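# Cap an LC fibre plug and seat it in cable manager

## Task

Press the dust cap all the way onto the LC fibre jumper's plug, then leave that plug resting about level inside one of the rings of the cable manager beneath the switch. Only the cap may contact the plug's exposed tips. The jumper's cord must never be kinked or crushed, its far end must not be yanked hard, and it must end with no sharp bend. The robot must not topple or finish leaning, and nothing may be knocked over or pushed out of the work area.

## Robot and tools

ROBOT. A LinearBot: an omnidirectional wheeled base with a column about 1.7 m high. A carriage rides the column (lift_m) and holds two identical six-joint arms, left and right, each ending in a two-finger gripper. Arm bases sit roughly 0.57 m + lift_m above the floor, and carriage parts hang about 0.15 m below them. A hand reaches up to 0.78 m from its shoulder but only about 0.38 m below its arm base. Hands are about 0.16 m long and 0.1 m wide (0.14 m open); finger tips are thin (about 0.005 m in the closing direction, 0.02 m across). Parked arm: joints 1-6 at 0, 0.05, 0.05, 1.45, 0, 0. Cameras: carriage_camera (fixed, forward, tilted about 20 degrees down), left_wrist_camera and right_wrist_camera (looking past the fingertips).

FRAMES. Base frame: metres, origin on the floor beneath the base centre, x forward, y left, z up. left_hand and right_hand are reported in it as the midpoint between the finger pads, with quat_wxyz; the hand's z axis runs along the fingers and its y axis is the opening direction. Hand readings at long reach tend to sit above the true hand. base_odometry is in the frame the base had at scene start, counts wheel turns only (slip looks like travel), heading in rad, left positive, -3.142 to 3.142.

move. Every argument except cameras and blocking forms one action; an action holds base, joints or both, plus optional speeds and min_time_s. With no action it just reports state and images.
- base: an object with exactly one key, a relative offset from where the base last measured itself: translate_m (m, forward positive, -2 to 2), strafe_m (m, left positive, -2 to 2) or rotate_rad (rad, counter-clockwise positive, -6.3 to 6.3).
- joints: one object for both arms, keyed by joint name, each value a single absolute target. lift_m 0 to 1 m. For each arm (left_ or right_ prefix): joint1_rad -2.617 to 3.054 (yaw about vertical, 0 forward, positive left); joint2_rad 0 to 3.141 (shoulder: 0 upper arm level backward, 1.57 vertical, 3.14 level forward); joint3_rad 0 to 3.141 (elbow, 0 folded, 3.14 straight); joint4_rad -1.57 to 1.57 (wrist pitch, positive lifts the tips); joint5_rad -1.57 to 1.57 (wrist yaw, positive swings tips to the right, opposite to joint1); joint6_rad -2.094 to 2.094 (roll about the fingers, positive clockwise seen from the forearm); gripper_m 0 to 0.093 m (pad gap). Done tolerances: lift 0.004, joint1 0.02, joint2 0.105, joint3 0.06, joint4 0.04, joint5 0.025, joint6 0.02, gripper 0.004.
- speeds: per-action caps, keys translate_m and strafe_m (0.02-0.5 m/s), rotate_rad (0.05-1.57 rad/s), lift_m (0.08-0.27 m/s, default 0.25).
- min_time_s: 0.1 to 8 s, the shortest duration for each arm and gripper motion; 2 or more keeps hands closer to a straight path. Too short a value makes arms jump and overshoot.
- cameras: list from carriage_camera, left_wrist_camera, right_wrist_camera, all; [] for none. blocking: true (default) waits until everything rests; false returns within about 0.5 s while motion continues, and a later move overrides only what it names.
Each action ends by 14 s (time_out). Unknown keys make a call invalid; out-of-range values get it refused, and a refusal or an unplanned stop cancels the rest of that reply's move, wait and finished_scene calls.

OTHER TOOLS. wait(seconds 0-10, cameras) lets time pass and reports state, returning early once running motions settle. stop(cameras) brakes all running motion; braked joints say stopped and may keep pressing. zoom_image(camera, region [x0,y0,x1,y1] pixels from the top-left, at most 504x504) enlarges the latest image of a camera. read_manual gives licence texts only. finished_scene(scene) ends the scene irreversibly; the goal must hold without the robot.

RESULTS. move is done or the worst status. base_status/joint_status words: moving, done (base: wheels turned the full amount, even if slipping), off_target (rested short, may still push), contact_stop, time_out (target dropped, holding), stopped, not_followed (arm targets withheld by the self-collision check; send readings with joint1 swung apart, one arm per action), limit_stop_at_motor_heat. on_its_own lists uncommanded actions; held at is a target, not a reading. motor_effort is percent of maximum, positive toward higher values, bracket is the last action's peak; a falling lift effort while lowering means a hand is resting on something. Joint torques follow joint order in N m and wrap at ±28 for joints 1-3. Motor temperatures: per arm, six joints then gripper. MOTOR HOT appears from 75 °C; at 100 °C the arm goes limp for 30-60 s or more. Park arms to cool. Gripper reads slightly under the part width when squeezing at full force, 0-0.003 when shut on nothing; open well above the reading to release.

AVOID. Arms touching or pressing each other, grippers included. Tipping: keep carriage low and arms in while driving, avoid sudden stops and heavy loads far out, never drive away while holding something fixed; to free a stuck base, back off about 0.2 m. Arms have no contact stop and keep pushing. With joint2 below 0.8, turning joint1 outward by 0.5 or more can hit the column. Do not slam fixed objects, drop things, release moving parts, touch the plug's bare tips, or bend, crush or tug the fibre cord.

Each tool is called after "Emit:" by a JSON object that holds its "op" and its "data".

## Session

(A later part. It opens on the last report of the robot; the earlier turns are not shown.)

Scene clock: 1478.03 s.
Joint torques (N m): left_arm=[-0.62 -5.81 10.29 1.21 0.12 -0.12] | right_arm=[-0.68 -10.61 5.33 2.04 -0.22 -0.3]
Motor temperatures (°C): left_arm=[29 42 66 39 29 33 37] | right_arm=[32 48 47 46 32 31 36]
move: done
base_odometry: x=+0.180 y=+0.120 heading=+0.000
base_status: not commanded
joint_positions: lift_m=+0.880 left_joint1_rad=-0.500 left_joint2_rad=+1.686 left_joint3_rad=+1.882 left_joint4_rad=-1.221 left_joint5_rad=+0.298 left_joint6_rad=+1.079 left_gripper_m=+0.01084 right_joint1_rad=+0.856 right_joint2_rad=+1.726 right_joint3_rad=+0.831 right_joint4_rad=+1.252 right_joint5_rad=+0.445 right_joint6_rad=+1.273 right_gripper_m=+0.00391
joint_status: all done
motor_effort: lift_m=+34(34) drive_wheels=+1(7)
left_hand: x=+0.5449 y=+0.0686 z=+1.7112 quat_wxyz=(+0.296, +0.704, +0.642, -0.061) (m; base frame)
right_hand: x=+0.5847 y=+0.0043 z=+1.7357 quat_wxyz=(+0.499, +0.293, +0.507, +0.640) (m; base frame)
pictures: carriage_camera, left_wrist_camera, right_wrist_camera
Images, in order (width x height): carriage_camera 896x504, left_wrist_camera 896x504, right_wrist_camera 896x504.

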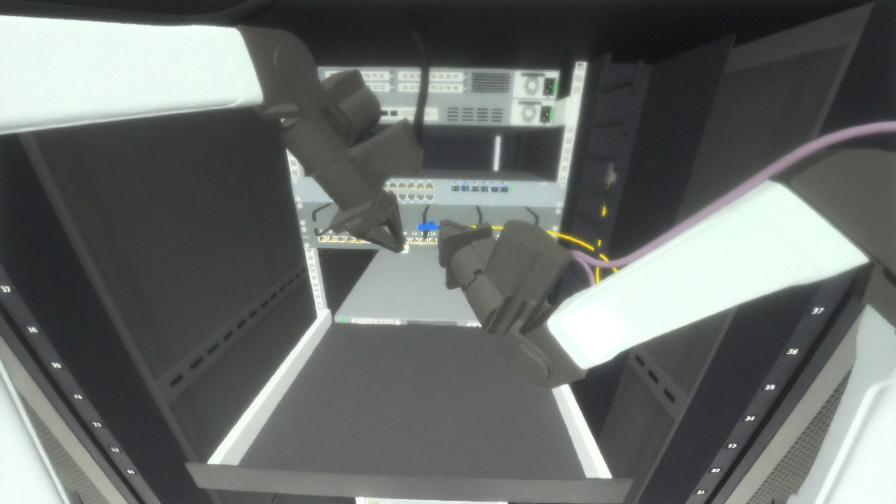

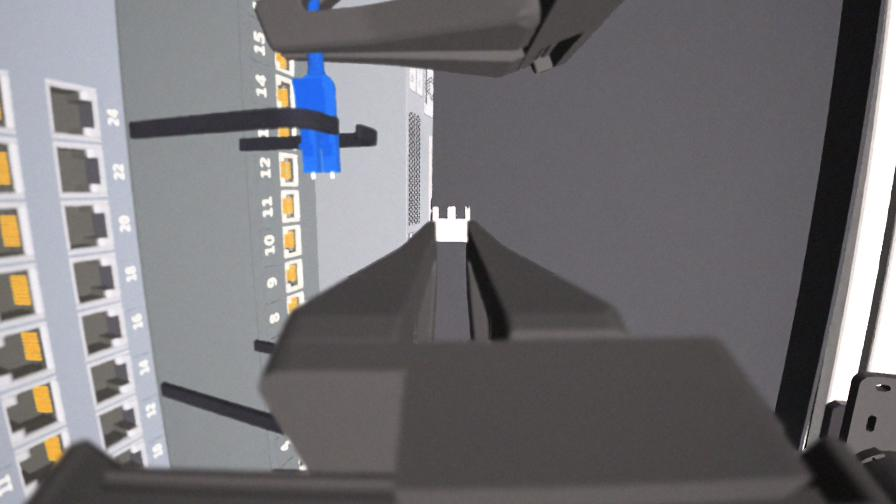

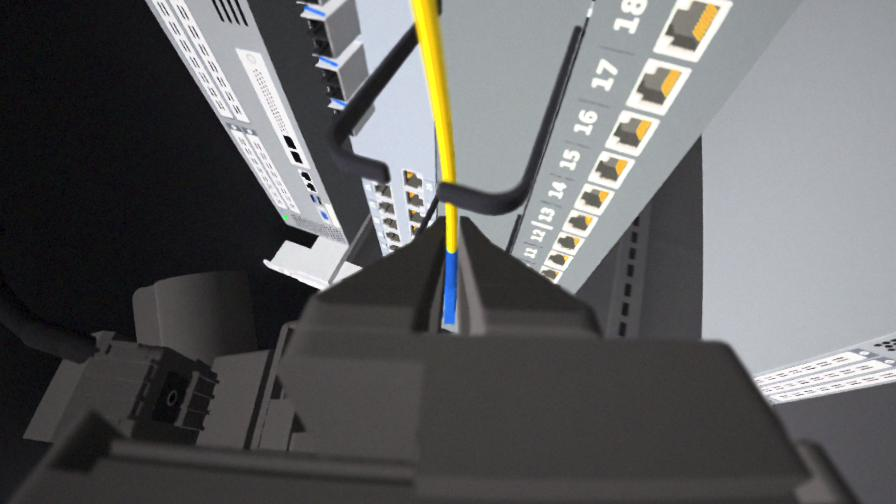

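Emit:
{"op": "move", "data": {"joints": {"left_joint1_rad": -0.508, "left_joint2_rad": 1.7975, "left_joint3_rad": 2.162, "left_joint4_rad": -1.373, "left_joint5_rad": 0.285, "left_joint6_rad": 1.068}, "min_time_s": 3, "cameras": ["all"]}}

Emit:
{"op": "zoom_image", "data": {"camera": "carriage_camera", "region": [370, 190, 470, 270]}}

Emit:
{"op": "zoom_image", "data": {"camera": "left_wrist_camera", "region": [280, 80, 500, 280]}}

Scene clock: 1497.17 s.
Joint torques (N m): left_arm=[-0.58 -6.3 9.87 1.22 0.12 -0.11] | right_arm=[-0.65 -10.61 5.35 2.05 -0.22 -0.3]
Motor temperatures (°C): left_arm=[29 43 67 38 29 33 37] | right_arm=[32 48 47 46 31 31 36]
move: done
base_odometry: x=+0.180 y=+0.120 heading=+0.000
base_status: not commanded
joint_positions: lift_m=+0.880 left_joint1_rad=-0.500 left_joint2_rad=+1.785 left_joint3_rad=+2.126 left_joint4_rad=-1.364 left_joint5_rad=+0.298 left_joint6_rad=+1.079 left_gripper_m=+0.01084 right_joint1_rad=+0.856 right_joint2_rad=+1.726 right_joint3_rad=+0.831 right_joint4_rad=+1.252 right_joint5_rad=+0.445 right_joint6_rad=+1.273 right_gripper_m=+0.00391
joint_status: all done
motor_effort: lift_m=+34(34) drive_wheels=+2(7)
left_hand: x=+0.5523 y=+0.0646 z=+1.7389 quat_wxyz=(+0.297, +0.704, +0.642, -0.061) (m; base frame)
right_hand: x=+0.5847 y=+0.0043 z=+1.7357 quat_wxyz=(+0.499, +0.293, +0.507, +0.640) (m; base frame)
pictures: carriage_camera, left_wrist_camera, right_wrist_camera
Images, in order (width x height): carriage_camera 896x504, left_wrist_camera 896x504, right_wrist_camera 896x504.

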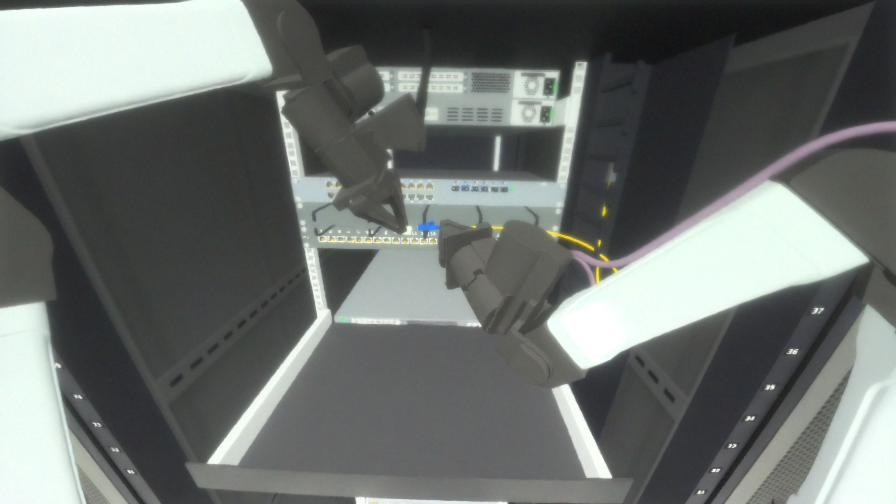

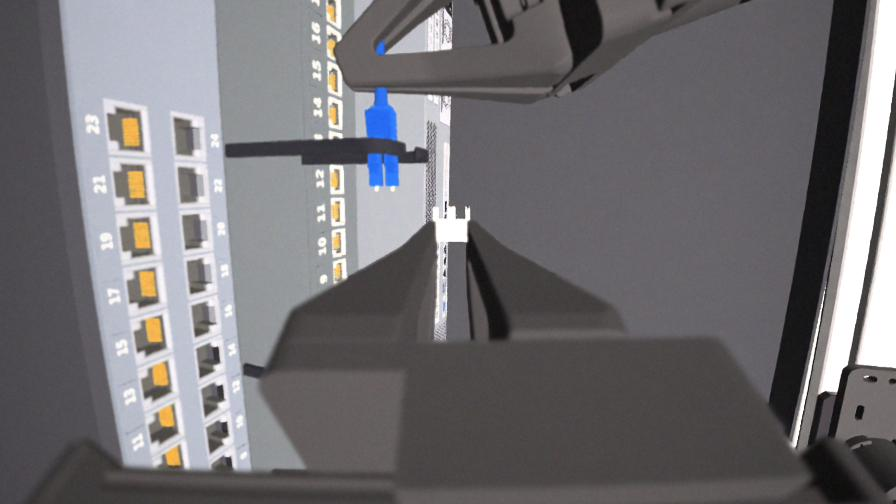

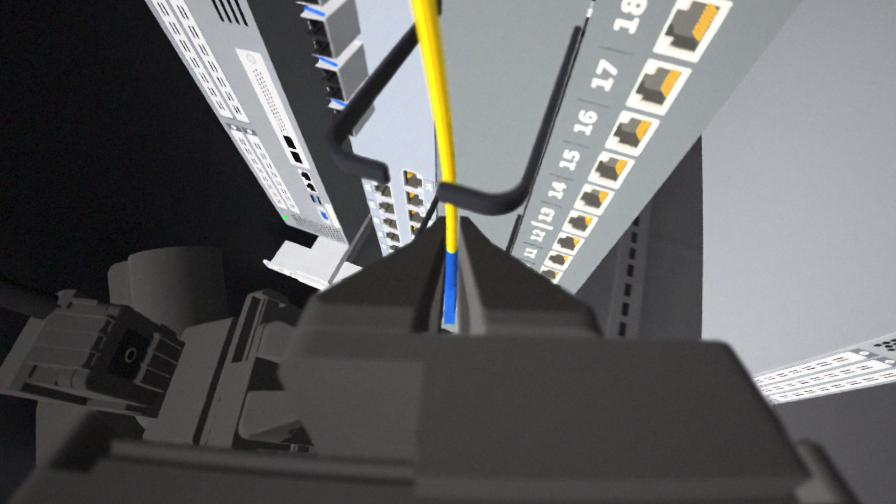

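Scaled by 5.040 from the camera's 896x504 image, which has a finer 1280x720 frame.

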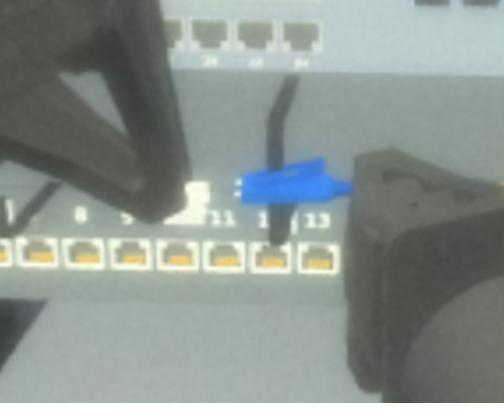

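Scaled by 2.291 from the camera's 896x504 image, which has a finer 1280x720 frame.

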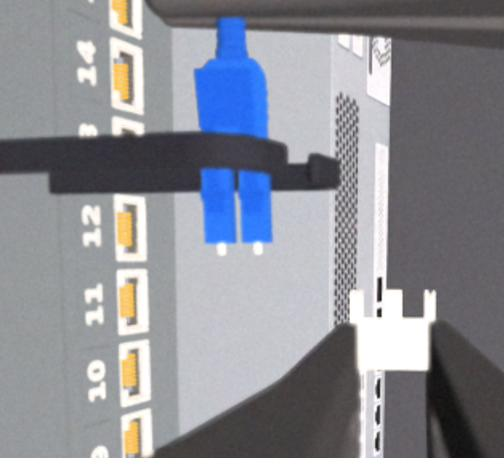

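Emit:
{"op": "move", "data": {"joints": {"left_joint1_rad": -0.477, "left_joint2_rad": 1.836, "left_joint3_rad": 2.2, "left_joint4_rad": -1.324, "left_joint5_rad": 0.277, "left_joint6_rad": 1.014}, "min_time_s": 3, "cameras": ["carriage_camera", "left_wrist_camera"]}}

Emit:
{"op": "zoom_image", "data": {"camera": "carriage_camera", "region": [370, 190, 470, 270]}}

Emit:
{"op": "zoom_image", "data": {"camera": "left_wrist_camera", "region": [340, 100, 520, 270]}}

Scene clock: 1533.23 s.
Joint torques (N m): left_arm=[0.69 -6.49 9.72 1.53 0.11 -0.12] | right_arm=[-0.68 -10.61 5.35 2.04 -0.21 -0.3]
Motor temperatures (°C): left_arm=[29 43 64 37 29 33 37] | right_arm=[32 49 47 46 31 31 36]
move: done
base_odometry: x=+0.180 y=+0.120 heading=+0.000
base_status: not commanded
joint_positions: lift_m=+0.880 left_joint1_rad=-0.485 left_joint2_rad=+1.821 left_joint3_rad=+2.166 left_joint4_rad=-1.339 left_joint5_rad=+0.290 left_joint6_rad=+1.025 left_gripper_m=+0.01084 right_joint1_rad=+0.856 right_joint2_rad=+1.726 right_joint3_rad=+0.831 right_joint4_rad=+1.252 right_joint5_rad=+0.445 right_joint6_rad=+1.273 right_gripper_m=+0.00391
joint_status: all done
motor_effort: lift_m=+34(34) drive_wheels=+5(7)
left_hand: x=+0.5698 y=+0.0638 z=+1.7408 quat_wxyz=(+0.308, +0.680, +0.663, -0.059) (m; base frame)
right_hand: x=+0.5847 y=+0.0043 z=+1.7357 quat_wxyz=(+0.499, +0.293, +0.507, +0.640) (m; base frame)
pictures: carriage_camera, left_wrist_camera
Images, in order (width x height): carriage_camera 896x504, left_wrist_camera 896x504.

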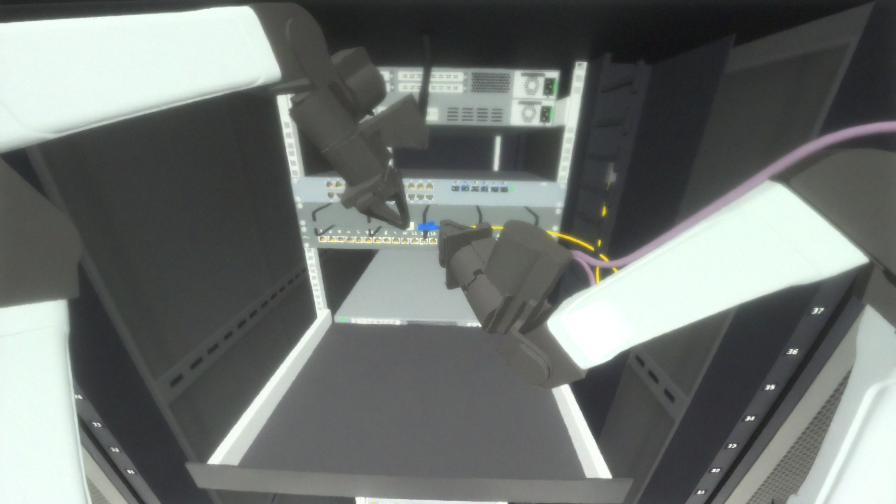

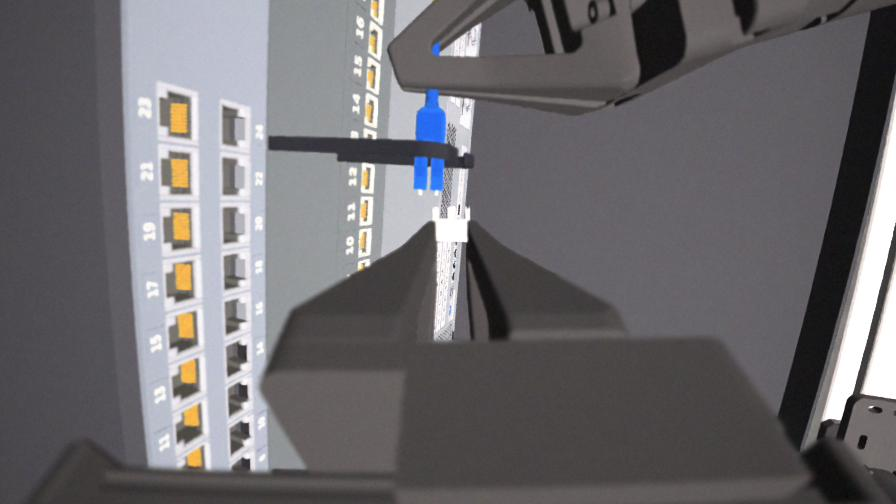

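Scaled by 5.040 from the camera's 896x504 image, which has a finer 1280x720 frame.

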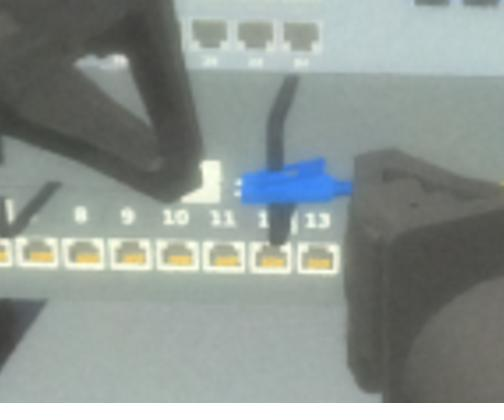

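Scaled by 2.800 from the camera's 896x504 image, which has a finer 1280x720 frame.

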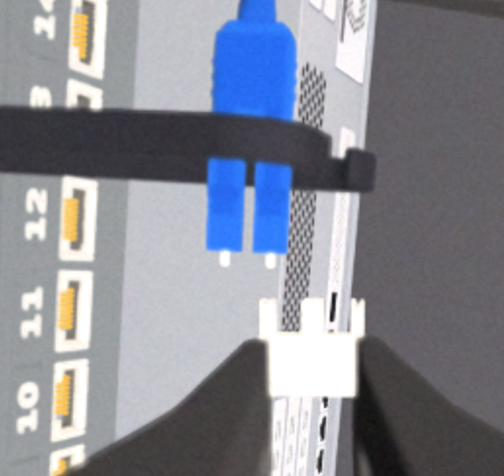

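Emit:
{"op": "move", "data": {"joints": {"left_joint1_rad": -0.459, "left_joint2_rad": 1.894, "left_joint3_rad": 2.27, "left_joint4_rad": -1.381, "left_joint5_rad": 0.318, "left_joint6_rad": 1.08}, "min_time_s": 3, "cameras": ["carriage_camera", "left_wrist_camera"]}}

Emit:
{"op": "zoom_image", "data": {"camera": "carriage_camera", "region": [390, 200, 460, 250]}}

Emit:
{"op": "zoom_image", "data": {"camera": "left_wrist_camera", "region": [380, 110, 530, 260]}}

Scene clock: 1562.37 s.
Joint torques (N m): left_arm=[0.69 -6.83 9.63 1.22 0.37 0.1] | right_arm=[-0.66 -10.62 5.33 2.05 -0.21 -0.3]
Motor temperatures (°C): left_arm=[29 44 65 38 29 33 37] | right_arm=[32 49 47 45 31 31 36]
move: done
base_odometry: x=+0.180 y=+0.120 heading=+0.000
base_status: not commanded
joint_positions: lift_m=+0.880 left_joint1_rad=-0.467 left_joint2_rad=+1.879 left_joint3_rad=+2.236 left_joint4_rad=-1.372 left_joint5_rad=+0.304 left_joint6_rad=+1.069 left_gripper_m=+0.01084 right_joint1_rad=+0.856 right_joint2_rad=+1.726 right_joint3_rad=+0.831 right_joint4_rad=+1.252 right_joint5_rad=+0.445 right_joint6_rad=+1.273 right_gripper_m=+0.00391
joint_status: all done
motor_effort: lift_m=+34(34) drive_wheels=+5(6)
left_hand: x=+0.5804 y=+0.0644 z=+1.7372 quat_wxyz=(+0.302, +0.690, +0.655, -0.059) (m; base frame)
right_hand: x=+0.5847 y=+0.0044 z=+1.7356 quat_wxyz=(+0.499, +0.293, +0.507, +0.639) (m; base frame)
pictures: carriage_camera, left_wrist_camera
Images, in order (width x height): carriage_camera 896x504, left_wrist_camera 896x504.

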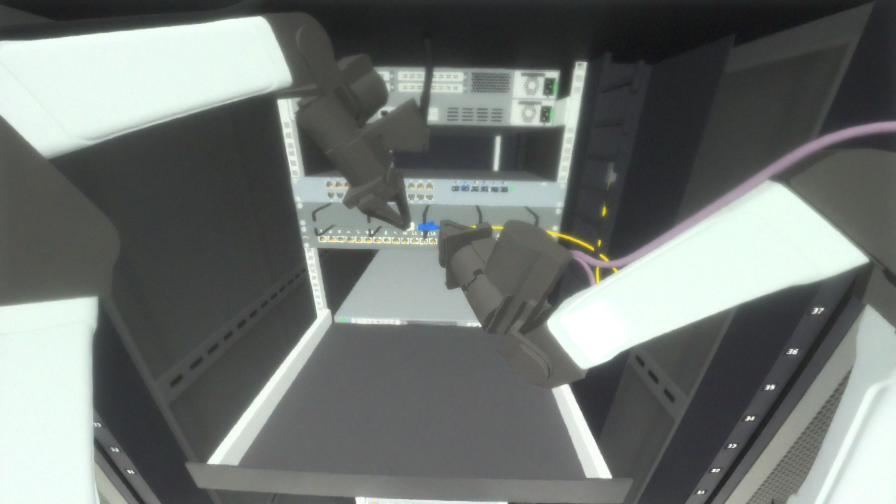

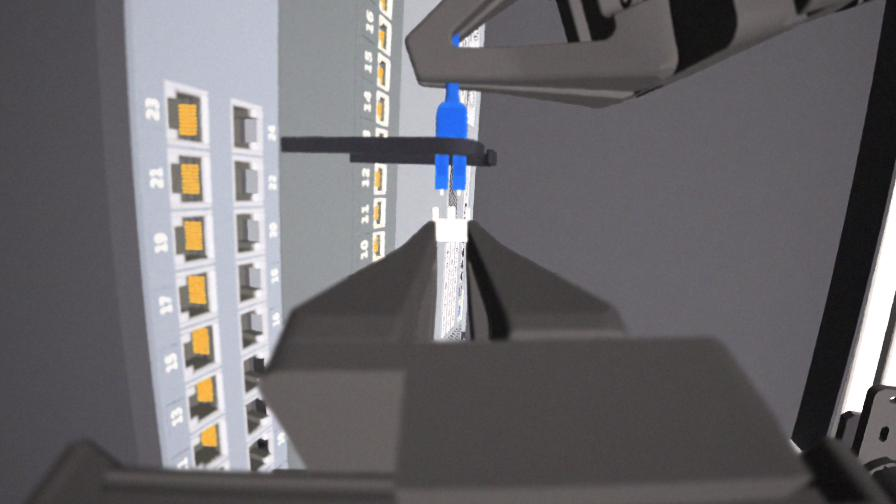

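Scaled by 7.200 from the camera's 896x504 image, which has a finer 1280x720 frame.

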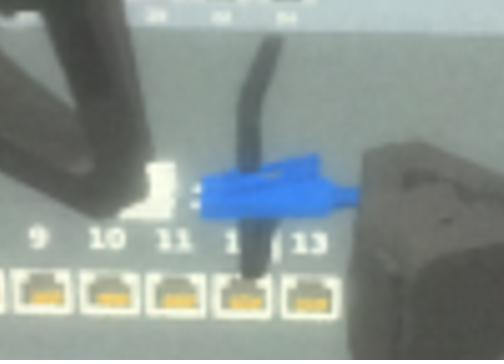

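Scaled by 3.360 from the camera's 896x504 image, which has a finer 1280x720 frame.

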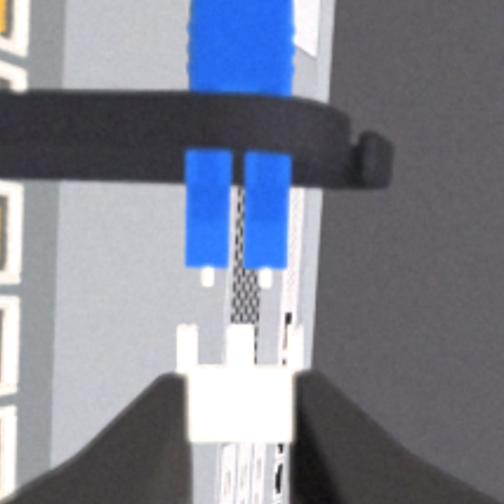

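Emit:
{"op": "move", "data": {"joints": {"left_joint1_rad": -0.483, "left_joint2_rad": 1.902, "left_joint3_rad": 2.276, "left_joint4_rad": -1.355, "left_joint5_rad": 0.29, "left_joint6_rad": 1.052}, "min_time_s": 2, "cameras": ["carriage_camera", "left_wrist_camera"]}}

Emit:
{"op": "zoom_image", "data": {"camera": "carriage_camera", "region": [390, 200, 460, 250]}}

Emit:
{"op": "zoom_image", "data": {"camera": "left_wrist_camera", "region": [380, 110, 530, 260]}}

Scene clock: 1585.27 s.
Joint torques (N m): left_arm=[-0.58 -6.86 9.76 1.48 0.12 -0.11] | right_arm=[-0.66 -10.62 5.34 2.05 -0.22 -0.3]
Motor temperatures (°C): left_arm=[29 44 65 38 29 33 37] | right_arm=[32 49 46 45 31 30 36]
move: done
base_odometry: x=+0.180 y=+0.120 heading=+0.000
base_status: not commanded
joint_positions: lift_m=+0.880 left_joint1_rad=-0.475 left_joint2_rad=+1.886 left_joint3_rad=+2.241 left_joint4_rad=-1.370 left_joint5_rad=+0.303 left_joint6_rad=+1.063 left_gripper_m=+0.01084 right_joint1_rad=+0.856 right_joint2_rad=+1.726 right_joint3_rad=+0.831 right_joint4_rad=+1.252 right_joint5_rad=+0.445 right_joint6_rad=+1.273 right_gripper_m=+0.00391
joint_status: all done
motor_effort: lift_m=+34(34) drive_wheels=+4(6)
left_hand: x=+0.5804 y=+0.0606 z=+1.7361 quat_wxyz=(+0.302, +0.691, +0.654, -0.060) (m; base frame)
right_hand: x=+0.5847 y=+0.0044 z=+1.7356 quat_wxyz=(+0.499, +0.293, +0.507, +0.639) (m; base frame)
pictures: carriage_camera, left_wrist_camera
Images, in order (width x height): carriage_camera 896x504, left_wrist_camera 896x504.

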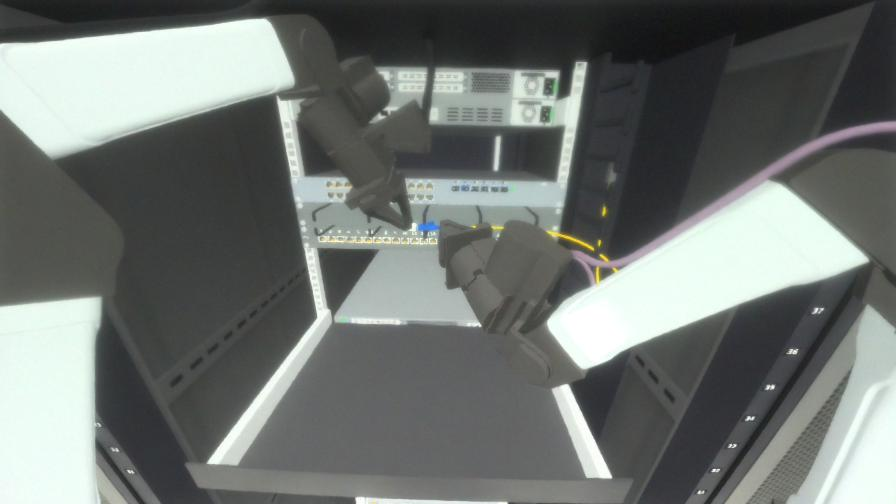

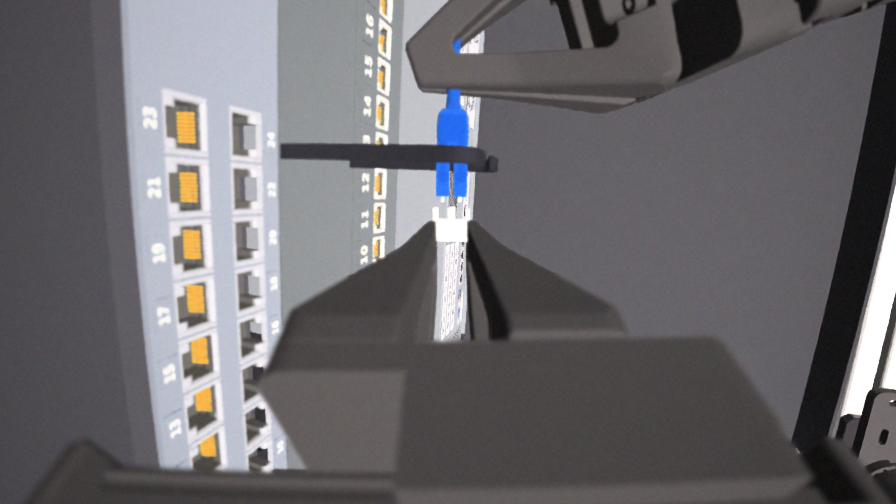

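Scaled by 7.200 from the camera's 896x504 image, which has a finer 1280x720 frame.

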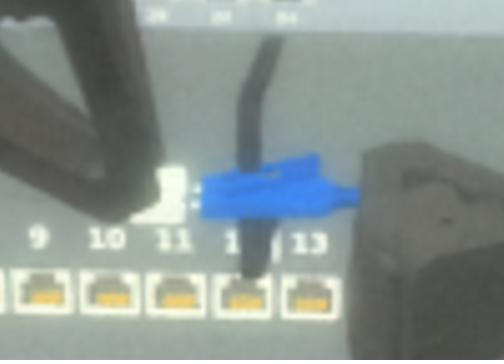

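Scaled by 3.360 from the camera's 896x504 image, which has a finer 1280x720 frame.

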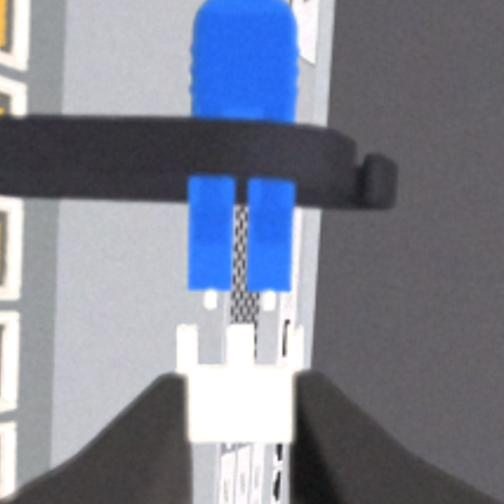

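Emit:
{"op": "move", "data": {"joints": {"left_joint1_rad": -0.493, "left_joint2_rad": 1.904, "left_joint3_rad": 2.276, "left_joint4_rad": -1.346, "left_joint5_rad": 0.284, "left_joint6_rad": 1.045}, "min_time_s": 2, "cameras": ["carriage_camera", "left_wrist_camera"]}}

Emit:
{"op": "zoom_image", "data": {"camera": "carriage_camera", "region": [390, 200, 460, 250]}}

Emit:
{"op": "zoom_image", "data": {"camera": "left_wrist_camera", "region": [380, 110, 530, 260]}}

Scene clock: 1597.97 s.
Joint torques (N m): left_arm=[-0.61 -6.68 9.76 1.5 0.11 -0.11] | right_arm=[-0.64 -10.62 5.34 2.05 -0.21 -0.3]
Motor temperatures (°C): left_arm=[29 44 66 39 29 33 37] | right_arm=[32 49 46 45 31 30 36]
move: done
base_odometry: x=+0.180 y=+0.120 heading=+0.000
base_status: not commanded
joint_positions: lift_m=+0.880 left_joint1_rad=-0.485 left_joint2_rad=+1.886 left_joint3_rad=+2.241 left_joint4_rad=-1.361 left_joint5_rad=+0.297 left_joint6_rad=+1.056 left_gripper_m=+0.01084 right_joint1_rad=+0.856 right_joint2_rad=+1.726 right_joint3_rad=+0.831 right_joint4_rad=+1.252 right_joint5_rad=+0.445 right_joint6_rad=+1.273 right_gripper_m=+0.00391
joint_status: all done
motor_effort: lift_m=+34(34) drive_wheels=+3(7)
left_hand: x=+0.5802 y=+0.0571 z=+1.7370 quat_wxyz=(+0.304, +0.691, +0.653, -0.059) (m; base frame)
right_hand: x=+0.5847 y=+0.0044 z=+1.7356 quat_wxyz=(+0.499, +0.293, +0.507, +0.639) (m; base frame)
pictures: carriage_camera, left_wrist_camera
Images, in order (width x height): carriage_camera 896x504, left_wrist_camera 896x504.

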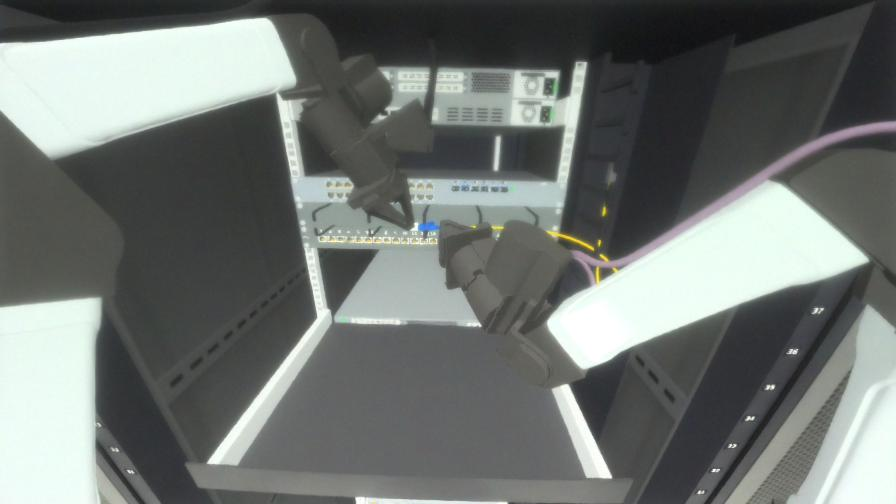

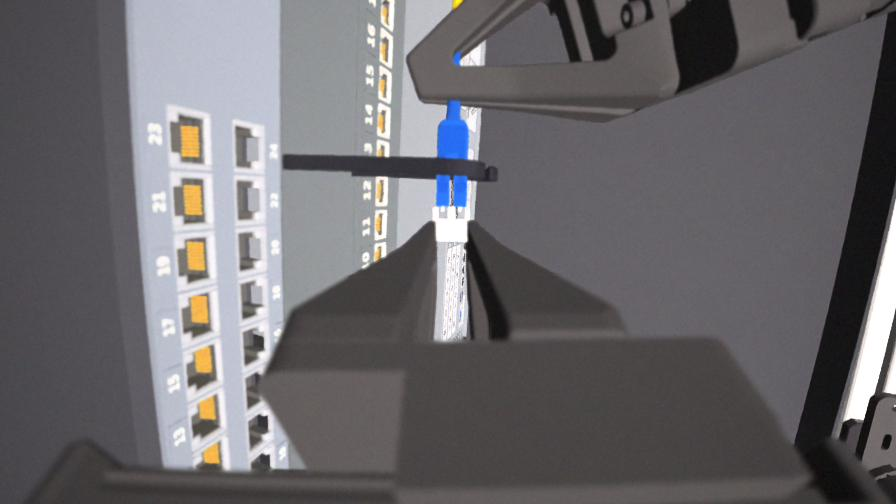

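Scaled by 7.200 from the camera's 896x504 image, which has a finer 1280x720 frame.

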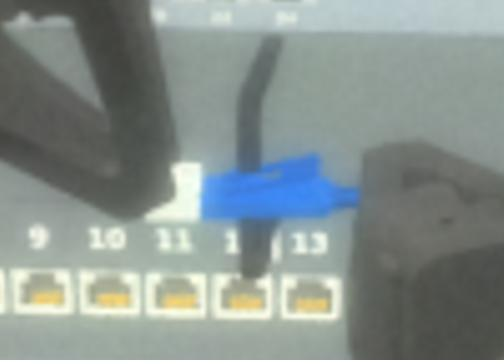

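Scaled by 3.360 from the camera's 896x504 image, which has a finer 1280x720 frame.

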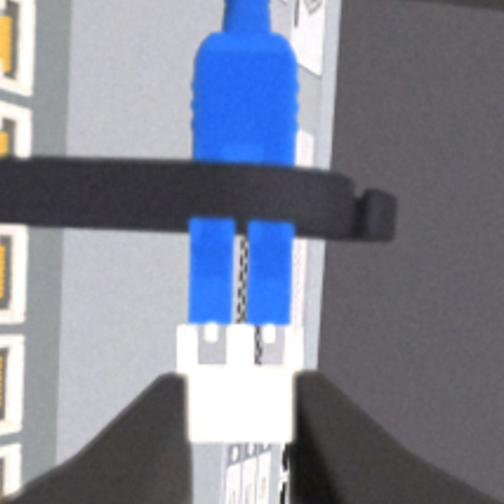

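Emit:
{"op": "move", "data": {"joints": {"left_joint1_rad": -0.505, "left_joint2_rad": 1.907, "left_joint3_rad": 2.276, "left_joint4_rad": -1.338, "left_joint5_rad": 0.278, "left_joint6_rad": 1.038}, "min_time_s": 2, "cameras": ["carriage_camera", "left_wrist_camera"]}}

Emit:
{"op": "zoom_image", "data": {"camera": "carriage_camera", "region": [390, 200, 460, 250]}}

Emit:
{"op": "zoom_image", "data": {"camera": "left_wrist_camera", "region": [400, 150, 500, 260]}}

Scene clock: 1609.13 s.
Joint torques (N m): left_arm=[-0.8 -6.99 9.8 1.51 0.16 -0.12] | right_arm=[-0.66 -10.61 5.34 2.05 -0.21 -0.3]
Motor temperatures (°C): left_arm=[29 44 67 39 29 33 37] | right_arm=[32 49 46 45 31 30 36]
move: done
base_odometry: x=+0.180 y=+0.120 heading=+0.000
base_status: not commanded
joint_positions: lift_m=+0.880 left_joint1_rad=-0.494 left_joint2_rad=+1.892 left_joint3_rad=+2.241 left_joint4_rad=-1.354 left_joint5_rad=+0.286 left_joint6_rad=+1.049 left_gripper_m=+0.01084 right_joint1_rad=+0.856 right_joint2_rad=+1.726 right_joint3_rad=+0.831 right_joint4_rad=+1.252 right_joint5_rad=+0.445 right_joint6_rad=+1.273 right_gripper_m=+0.00391
joint_status: all done
motor_effort: lift_m=+34(34) drive_wheels=+5(7)
left_hand: x=+0.5813 y=+0.0540 z=+1.7348 quat_wxyz=(+0.303, +0.691, +0.654, -0.056) (m; base frame)
right_hand: x=+0.5847 y=+0.0044 z=+1.7356 quat_wxyz=(+0.499, +0.293, +0.507, +0.639) (m; base frame)
pictures: carriage_camera, left_wrist_camera
Images, in order (width x height): carriage_camera 896x504, left_wrist_camera 896x504.

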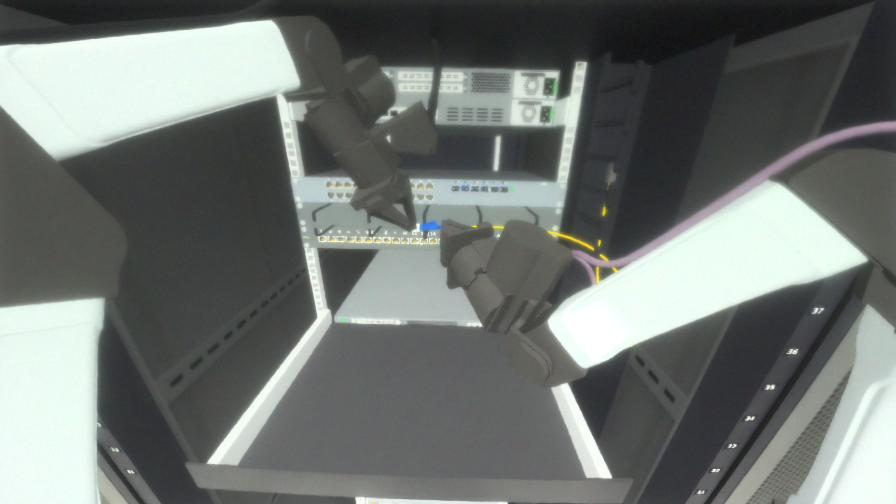

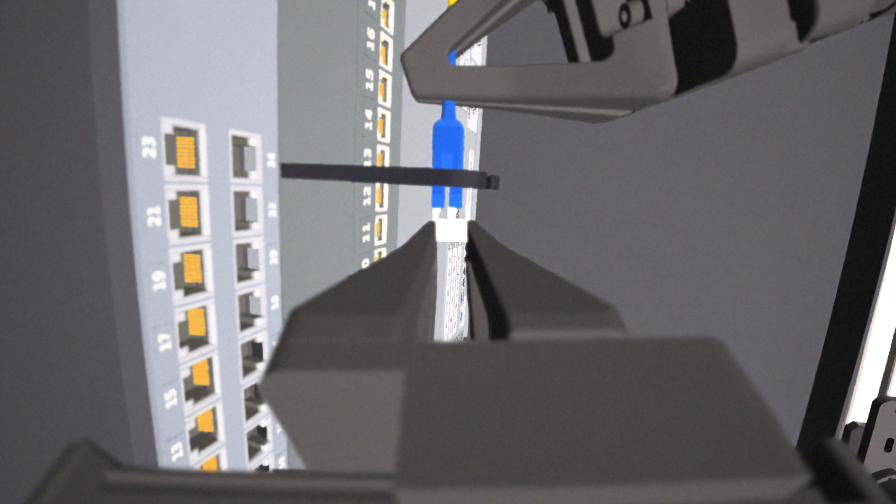

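Scaled by 7.200 from the camera's 896x504 image, which has a finer 1280x720 frame.

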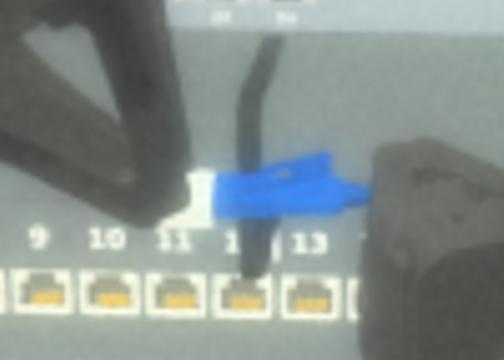

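Scaled by 4.582 from the camera's 896x504 image, which has a finer 1280x720 frame.

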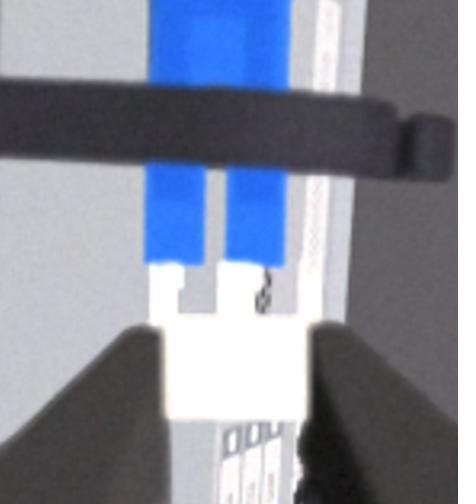

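Emit:
{"op": "move", "data": {"joints": {"left_joint1_rad": -0.477, "left_joint2_rad": 1.902, "left_joint3_rad": 2.276, "left_joint4_rad": -1.346, "left_joint5_rad": 0.284, "left_joint6_rad": 1.045}, "min_time_s": 1.5, "cameras": ["carriage_camera", "left_wrist_camera"]}}

Emit:
{"op": "zoom_image", "data": {"camera": "carriage_camera", "region": [390, 200, 460, 250]}}

Emit:
{"op": "zoom_image", "data": {"camera": "left_wrist_camera", "region": [400, 150, 500, 260]}}

Scene clock: 1628.90 s.
Joint torques (N m): left_arm=[0.69 -7.41 9.78 1.42 0.22 -0.05] | right_arm=[-0.65 -10.62 5.33 2.05 -0.22 -0.3]
Motor temperatures (°C): left_arm=[29 44 67 39 29 33 37] | right_arm=[32 50 46 45 31 30 36]
move: done
base_odometry: x=+0.180 y=+0.120 heading=+0.000
base_status: not commanded
joint_positions: lift_m=+0.880 left_joint1_rad=-0.485 left_joint2_rad=+1.892 left_joint3_rad=+2.241 left_joint4_rad=-1.354 left_joint5_rad=+0.286 left_joint6_rad=+1.049 left_gripper_m=+0.01084 right_joint1_rad=+0.856 right_joint2_rad=+1.726 right_joint3_rad=+0.831 right_joint4_rad=+1.252 right_joint5_rad=+0.445 right_joint6_rad=+1.273 right_gripper_m=+0.00391
joint_status: all done
motor_effort: lift_m=+34(34) drive_wheels=+4(6)
left_hand: x=+0.5836 y=+0.0573 z=+1.7349 quat_wxyz=(+0.304, +0.688, +0.657, -0.054) (m; base frame)
right_hand: x=+0.5847 y=+0.0044 z=+1.7356 quat_wxyz=(+0.499, +0.293, +0.507, +0.639) (m; base frame)
pictures: carriage_camera, left_wrist_camera
Images, in order (width x height): carriage_camera 896x504, left_wrist_camera 896x504.

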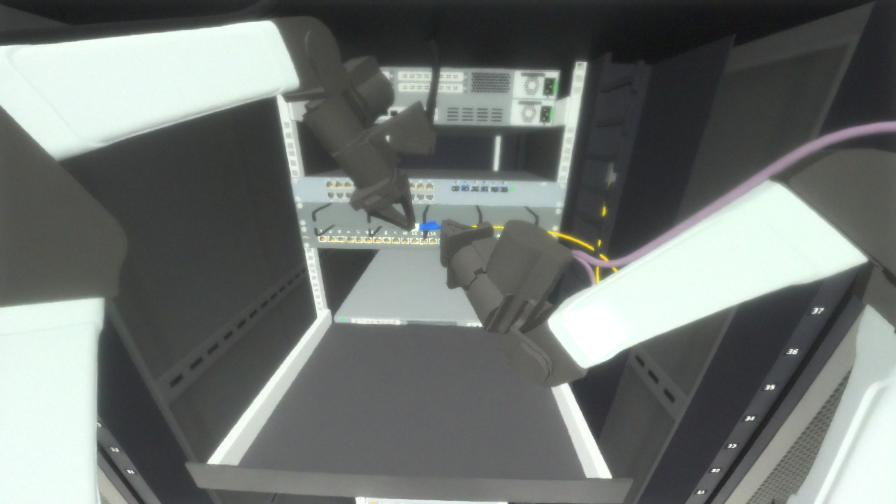

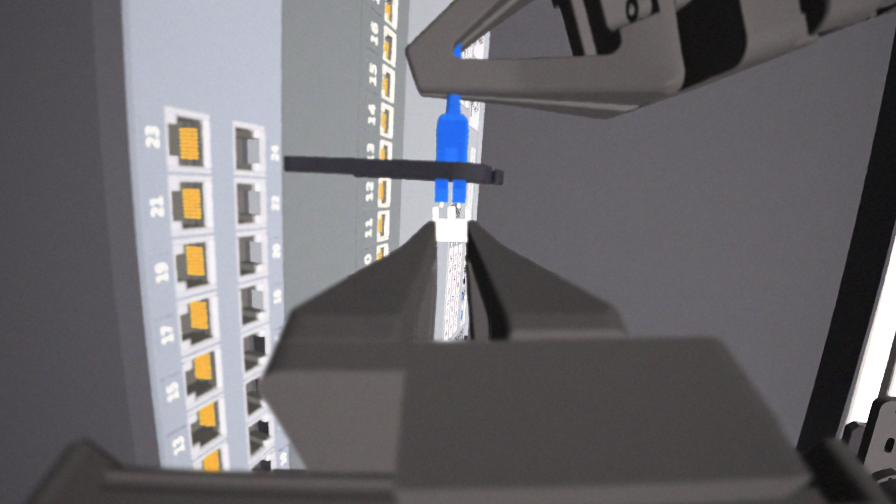

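Scaled by 7.200 from the camera's 896x504 image, which has a finer 1280x720 frame.

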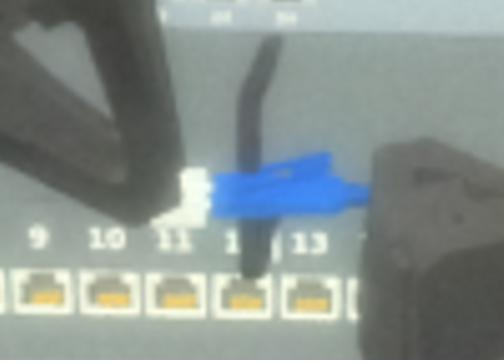

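Scaled by 4.582 from the camera's 896x504 image, which has a finer 1280x720 frame.

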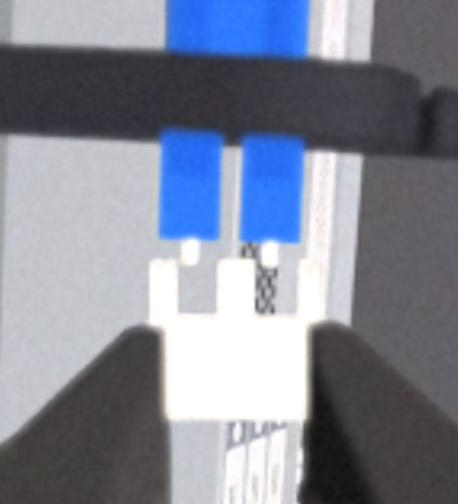

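Emit:
{"op": "move", "data": {"joints": {"left_joint1_rad": -0.5045, "left_joint2_rad": 1.921, "left_joint3_rad": 2.296, "left_joint4_rad": -1.367, "left_joint5_rad": 0.268, "left_joint6_rad": 1.03}, "min_time_s": 2, "cameras": ["carriage_camera", "left_wrist_camera"]}}

Emit:
{"op": "zoom_image", "data": {"camera": "carriage_camera", "region": [390, 200, 460, 250]}}

Emit:
{"op": "zoom_image", "data": {"camera": "left_wrist_camera", "region": [400, 150, 500, 260]}}

Scene clock: 1671.90 s.
Joint torques (N m): left_arm=[-0.79 -6.99 9.59 1.28 0.15 -0.12] | right_arm=[-0.64 -10.62 5.33 2.05 -0.22 -0.3]
Motor temperatures (°C): left_arm=[29 45 68 40 29 33 37] | right_arm=[32 50 46 45 31 30 36]
move: done
base_odometry: x=+0.180 y=+0.120 heading=+0.000
base_status: not commanded
joint_positions: lift_m=+0.880 left_joint1_rad=-0.494 left_joint2_rad=+1.905 left_joint3_rad=+2.262 left_joint4_rad=-1.361 left_joint5_rad=+0.276 left_joint6_rad=+1.041 left_gripper_m=+0.01084 right_joint1_rad=+0.856 right_joint2_rad=+1.726 right_joint3_rad=+0.831 right_joint4_rad=+1.252 right_joint5_rad=+0.445 right_joint6_rad=+1.273 right_gripper_m=+0.00391
joint_status: all done
motor_effort: lift_m=+34(34) drive_wheels=+2(8)
left_hand: x=+0.5845 y=+0.0543 z=+1.7355 quat_wxyz=(+0.303, +0.688, +0.657, -0.052) (m; base frame)
right_hand: x=+0.5847 y=+0.0044 z=+1.7355 quat_wxyz=(+0.499, +0.293, +0.507, +0.639) (m; base frame)
pictures: carriage_camera, left_wrist_camera
Images, in order (width x height): carriage_camera 896x504, left_wrist_camera 896x504.

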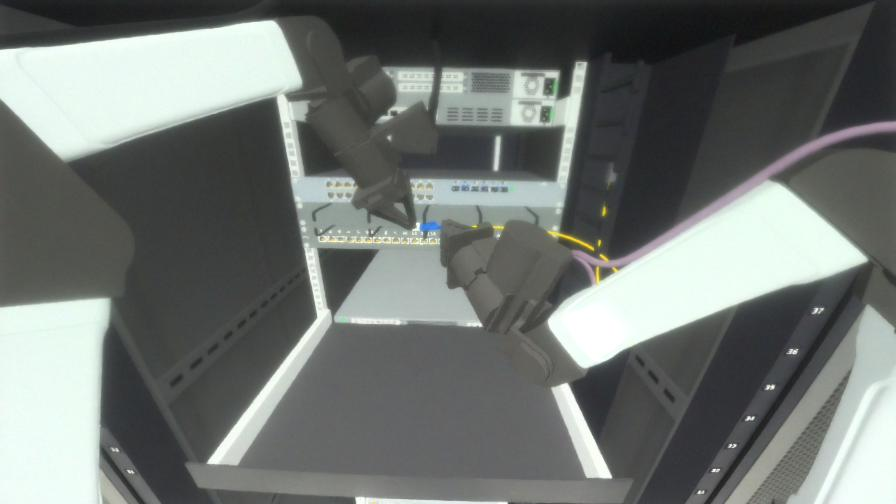

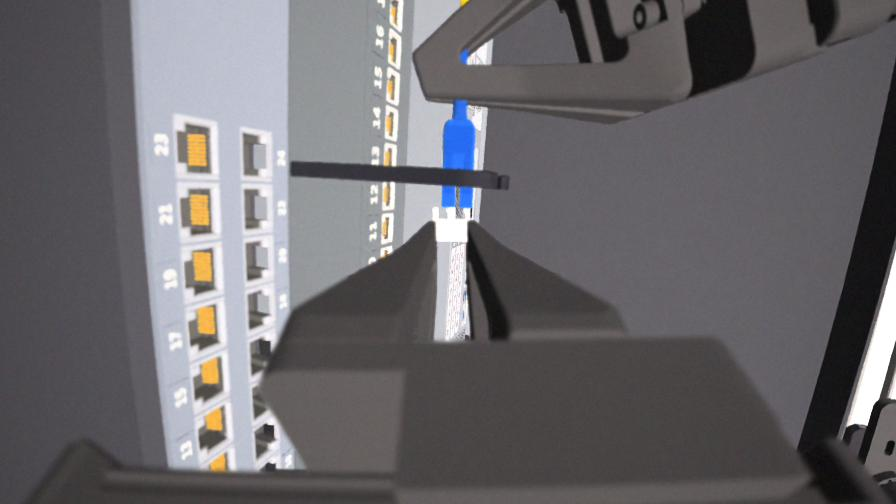

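Scaled by 7.200 from the camera's 896x504 image, which has a finer 1280x720 frame.

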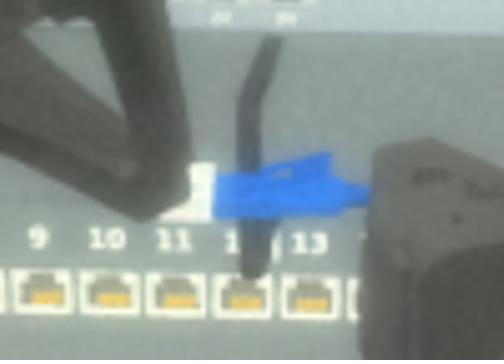

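Scaled by 4.582 from the camera's 896x504 image, which has a finer 1280x720 frame.

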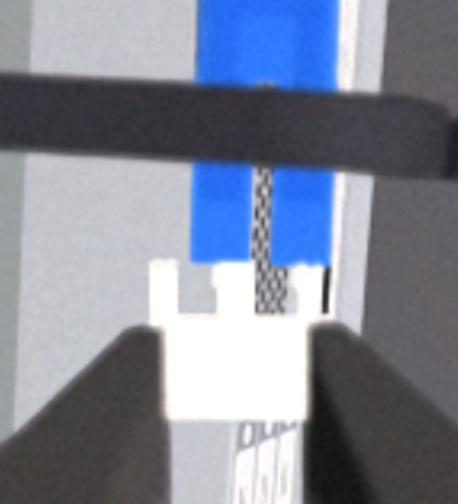

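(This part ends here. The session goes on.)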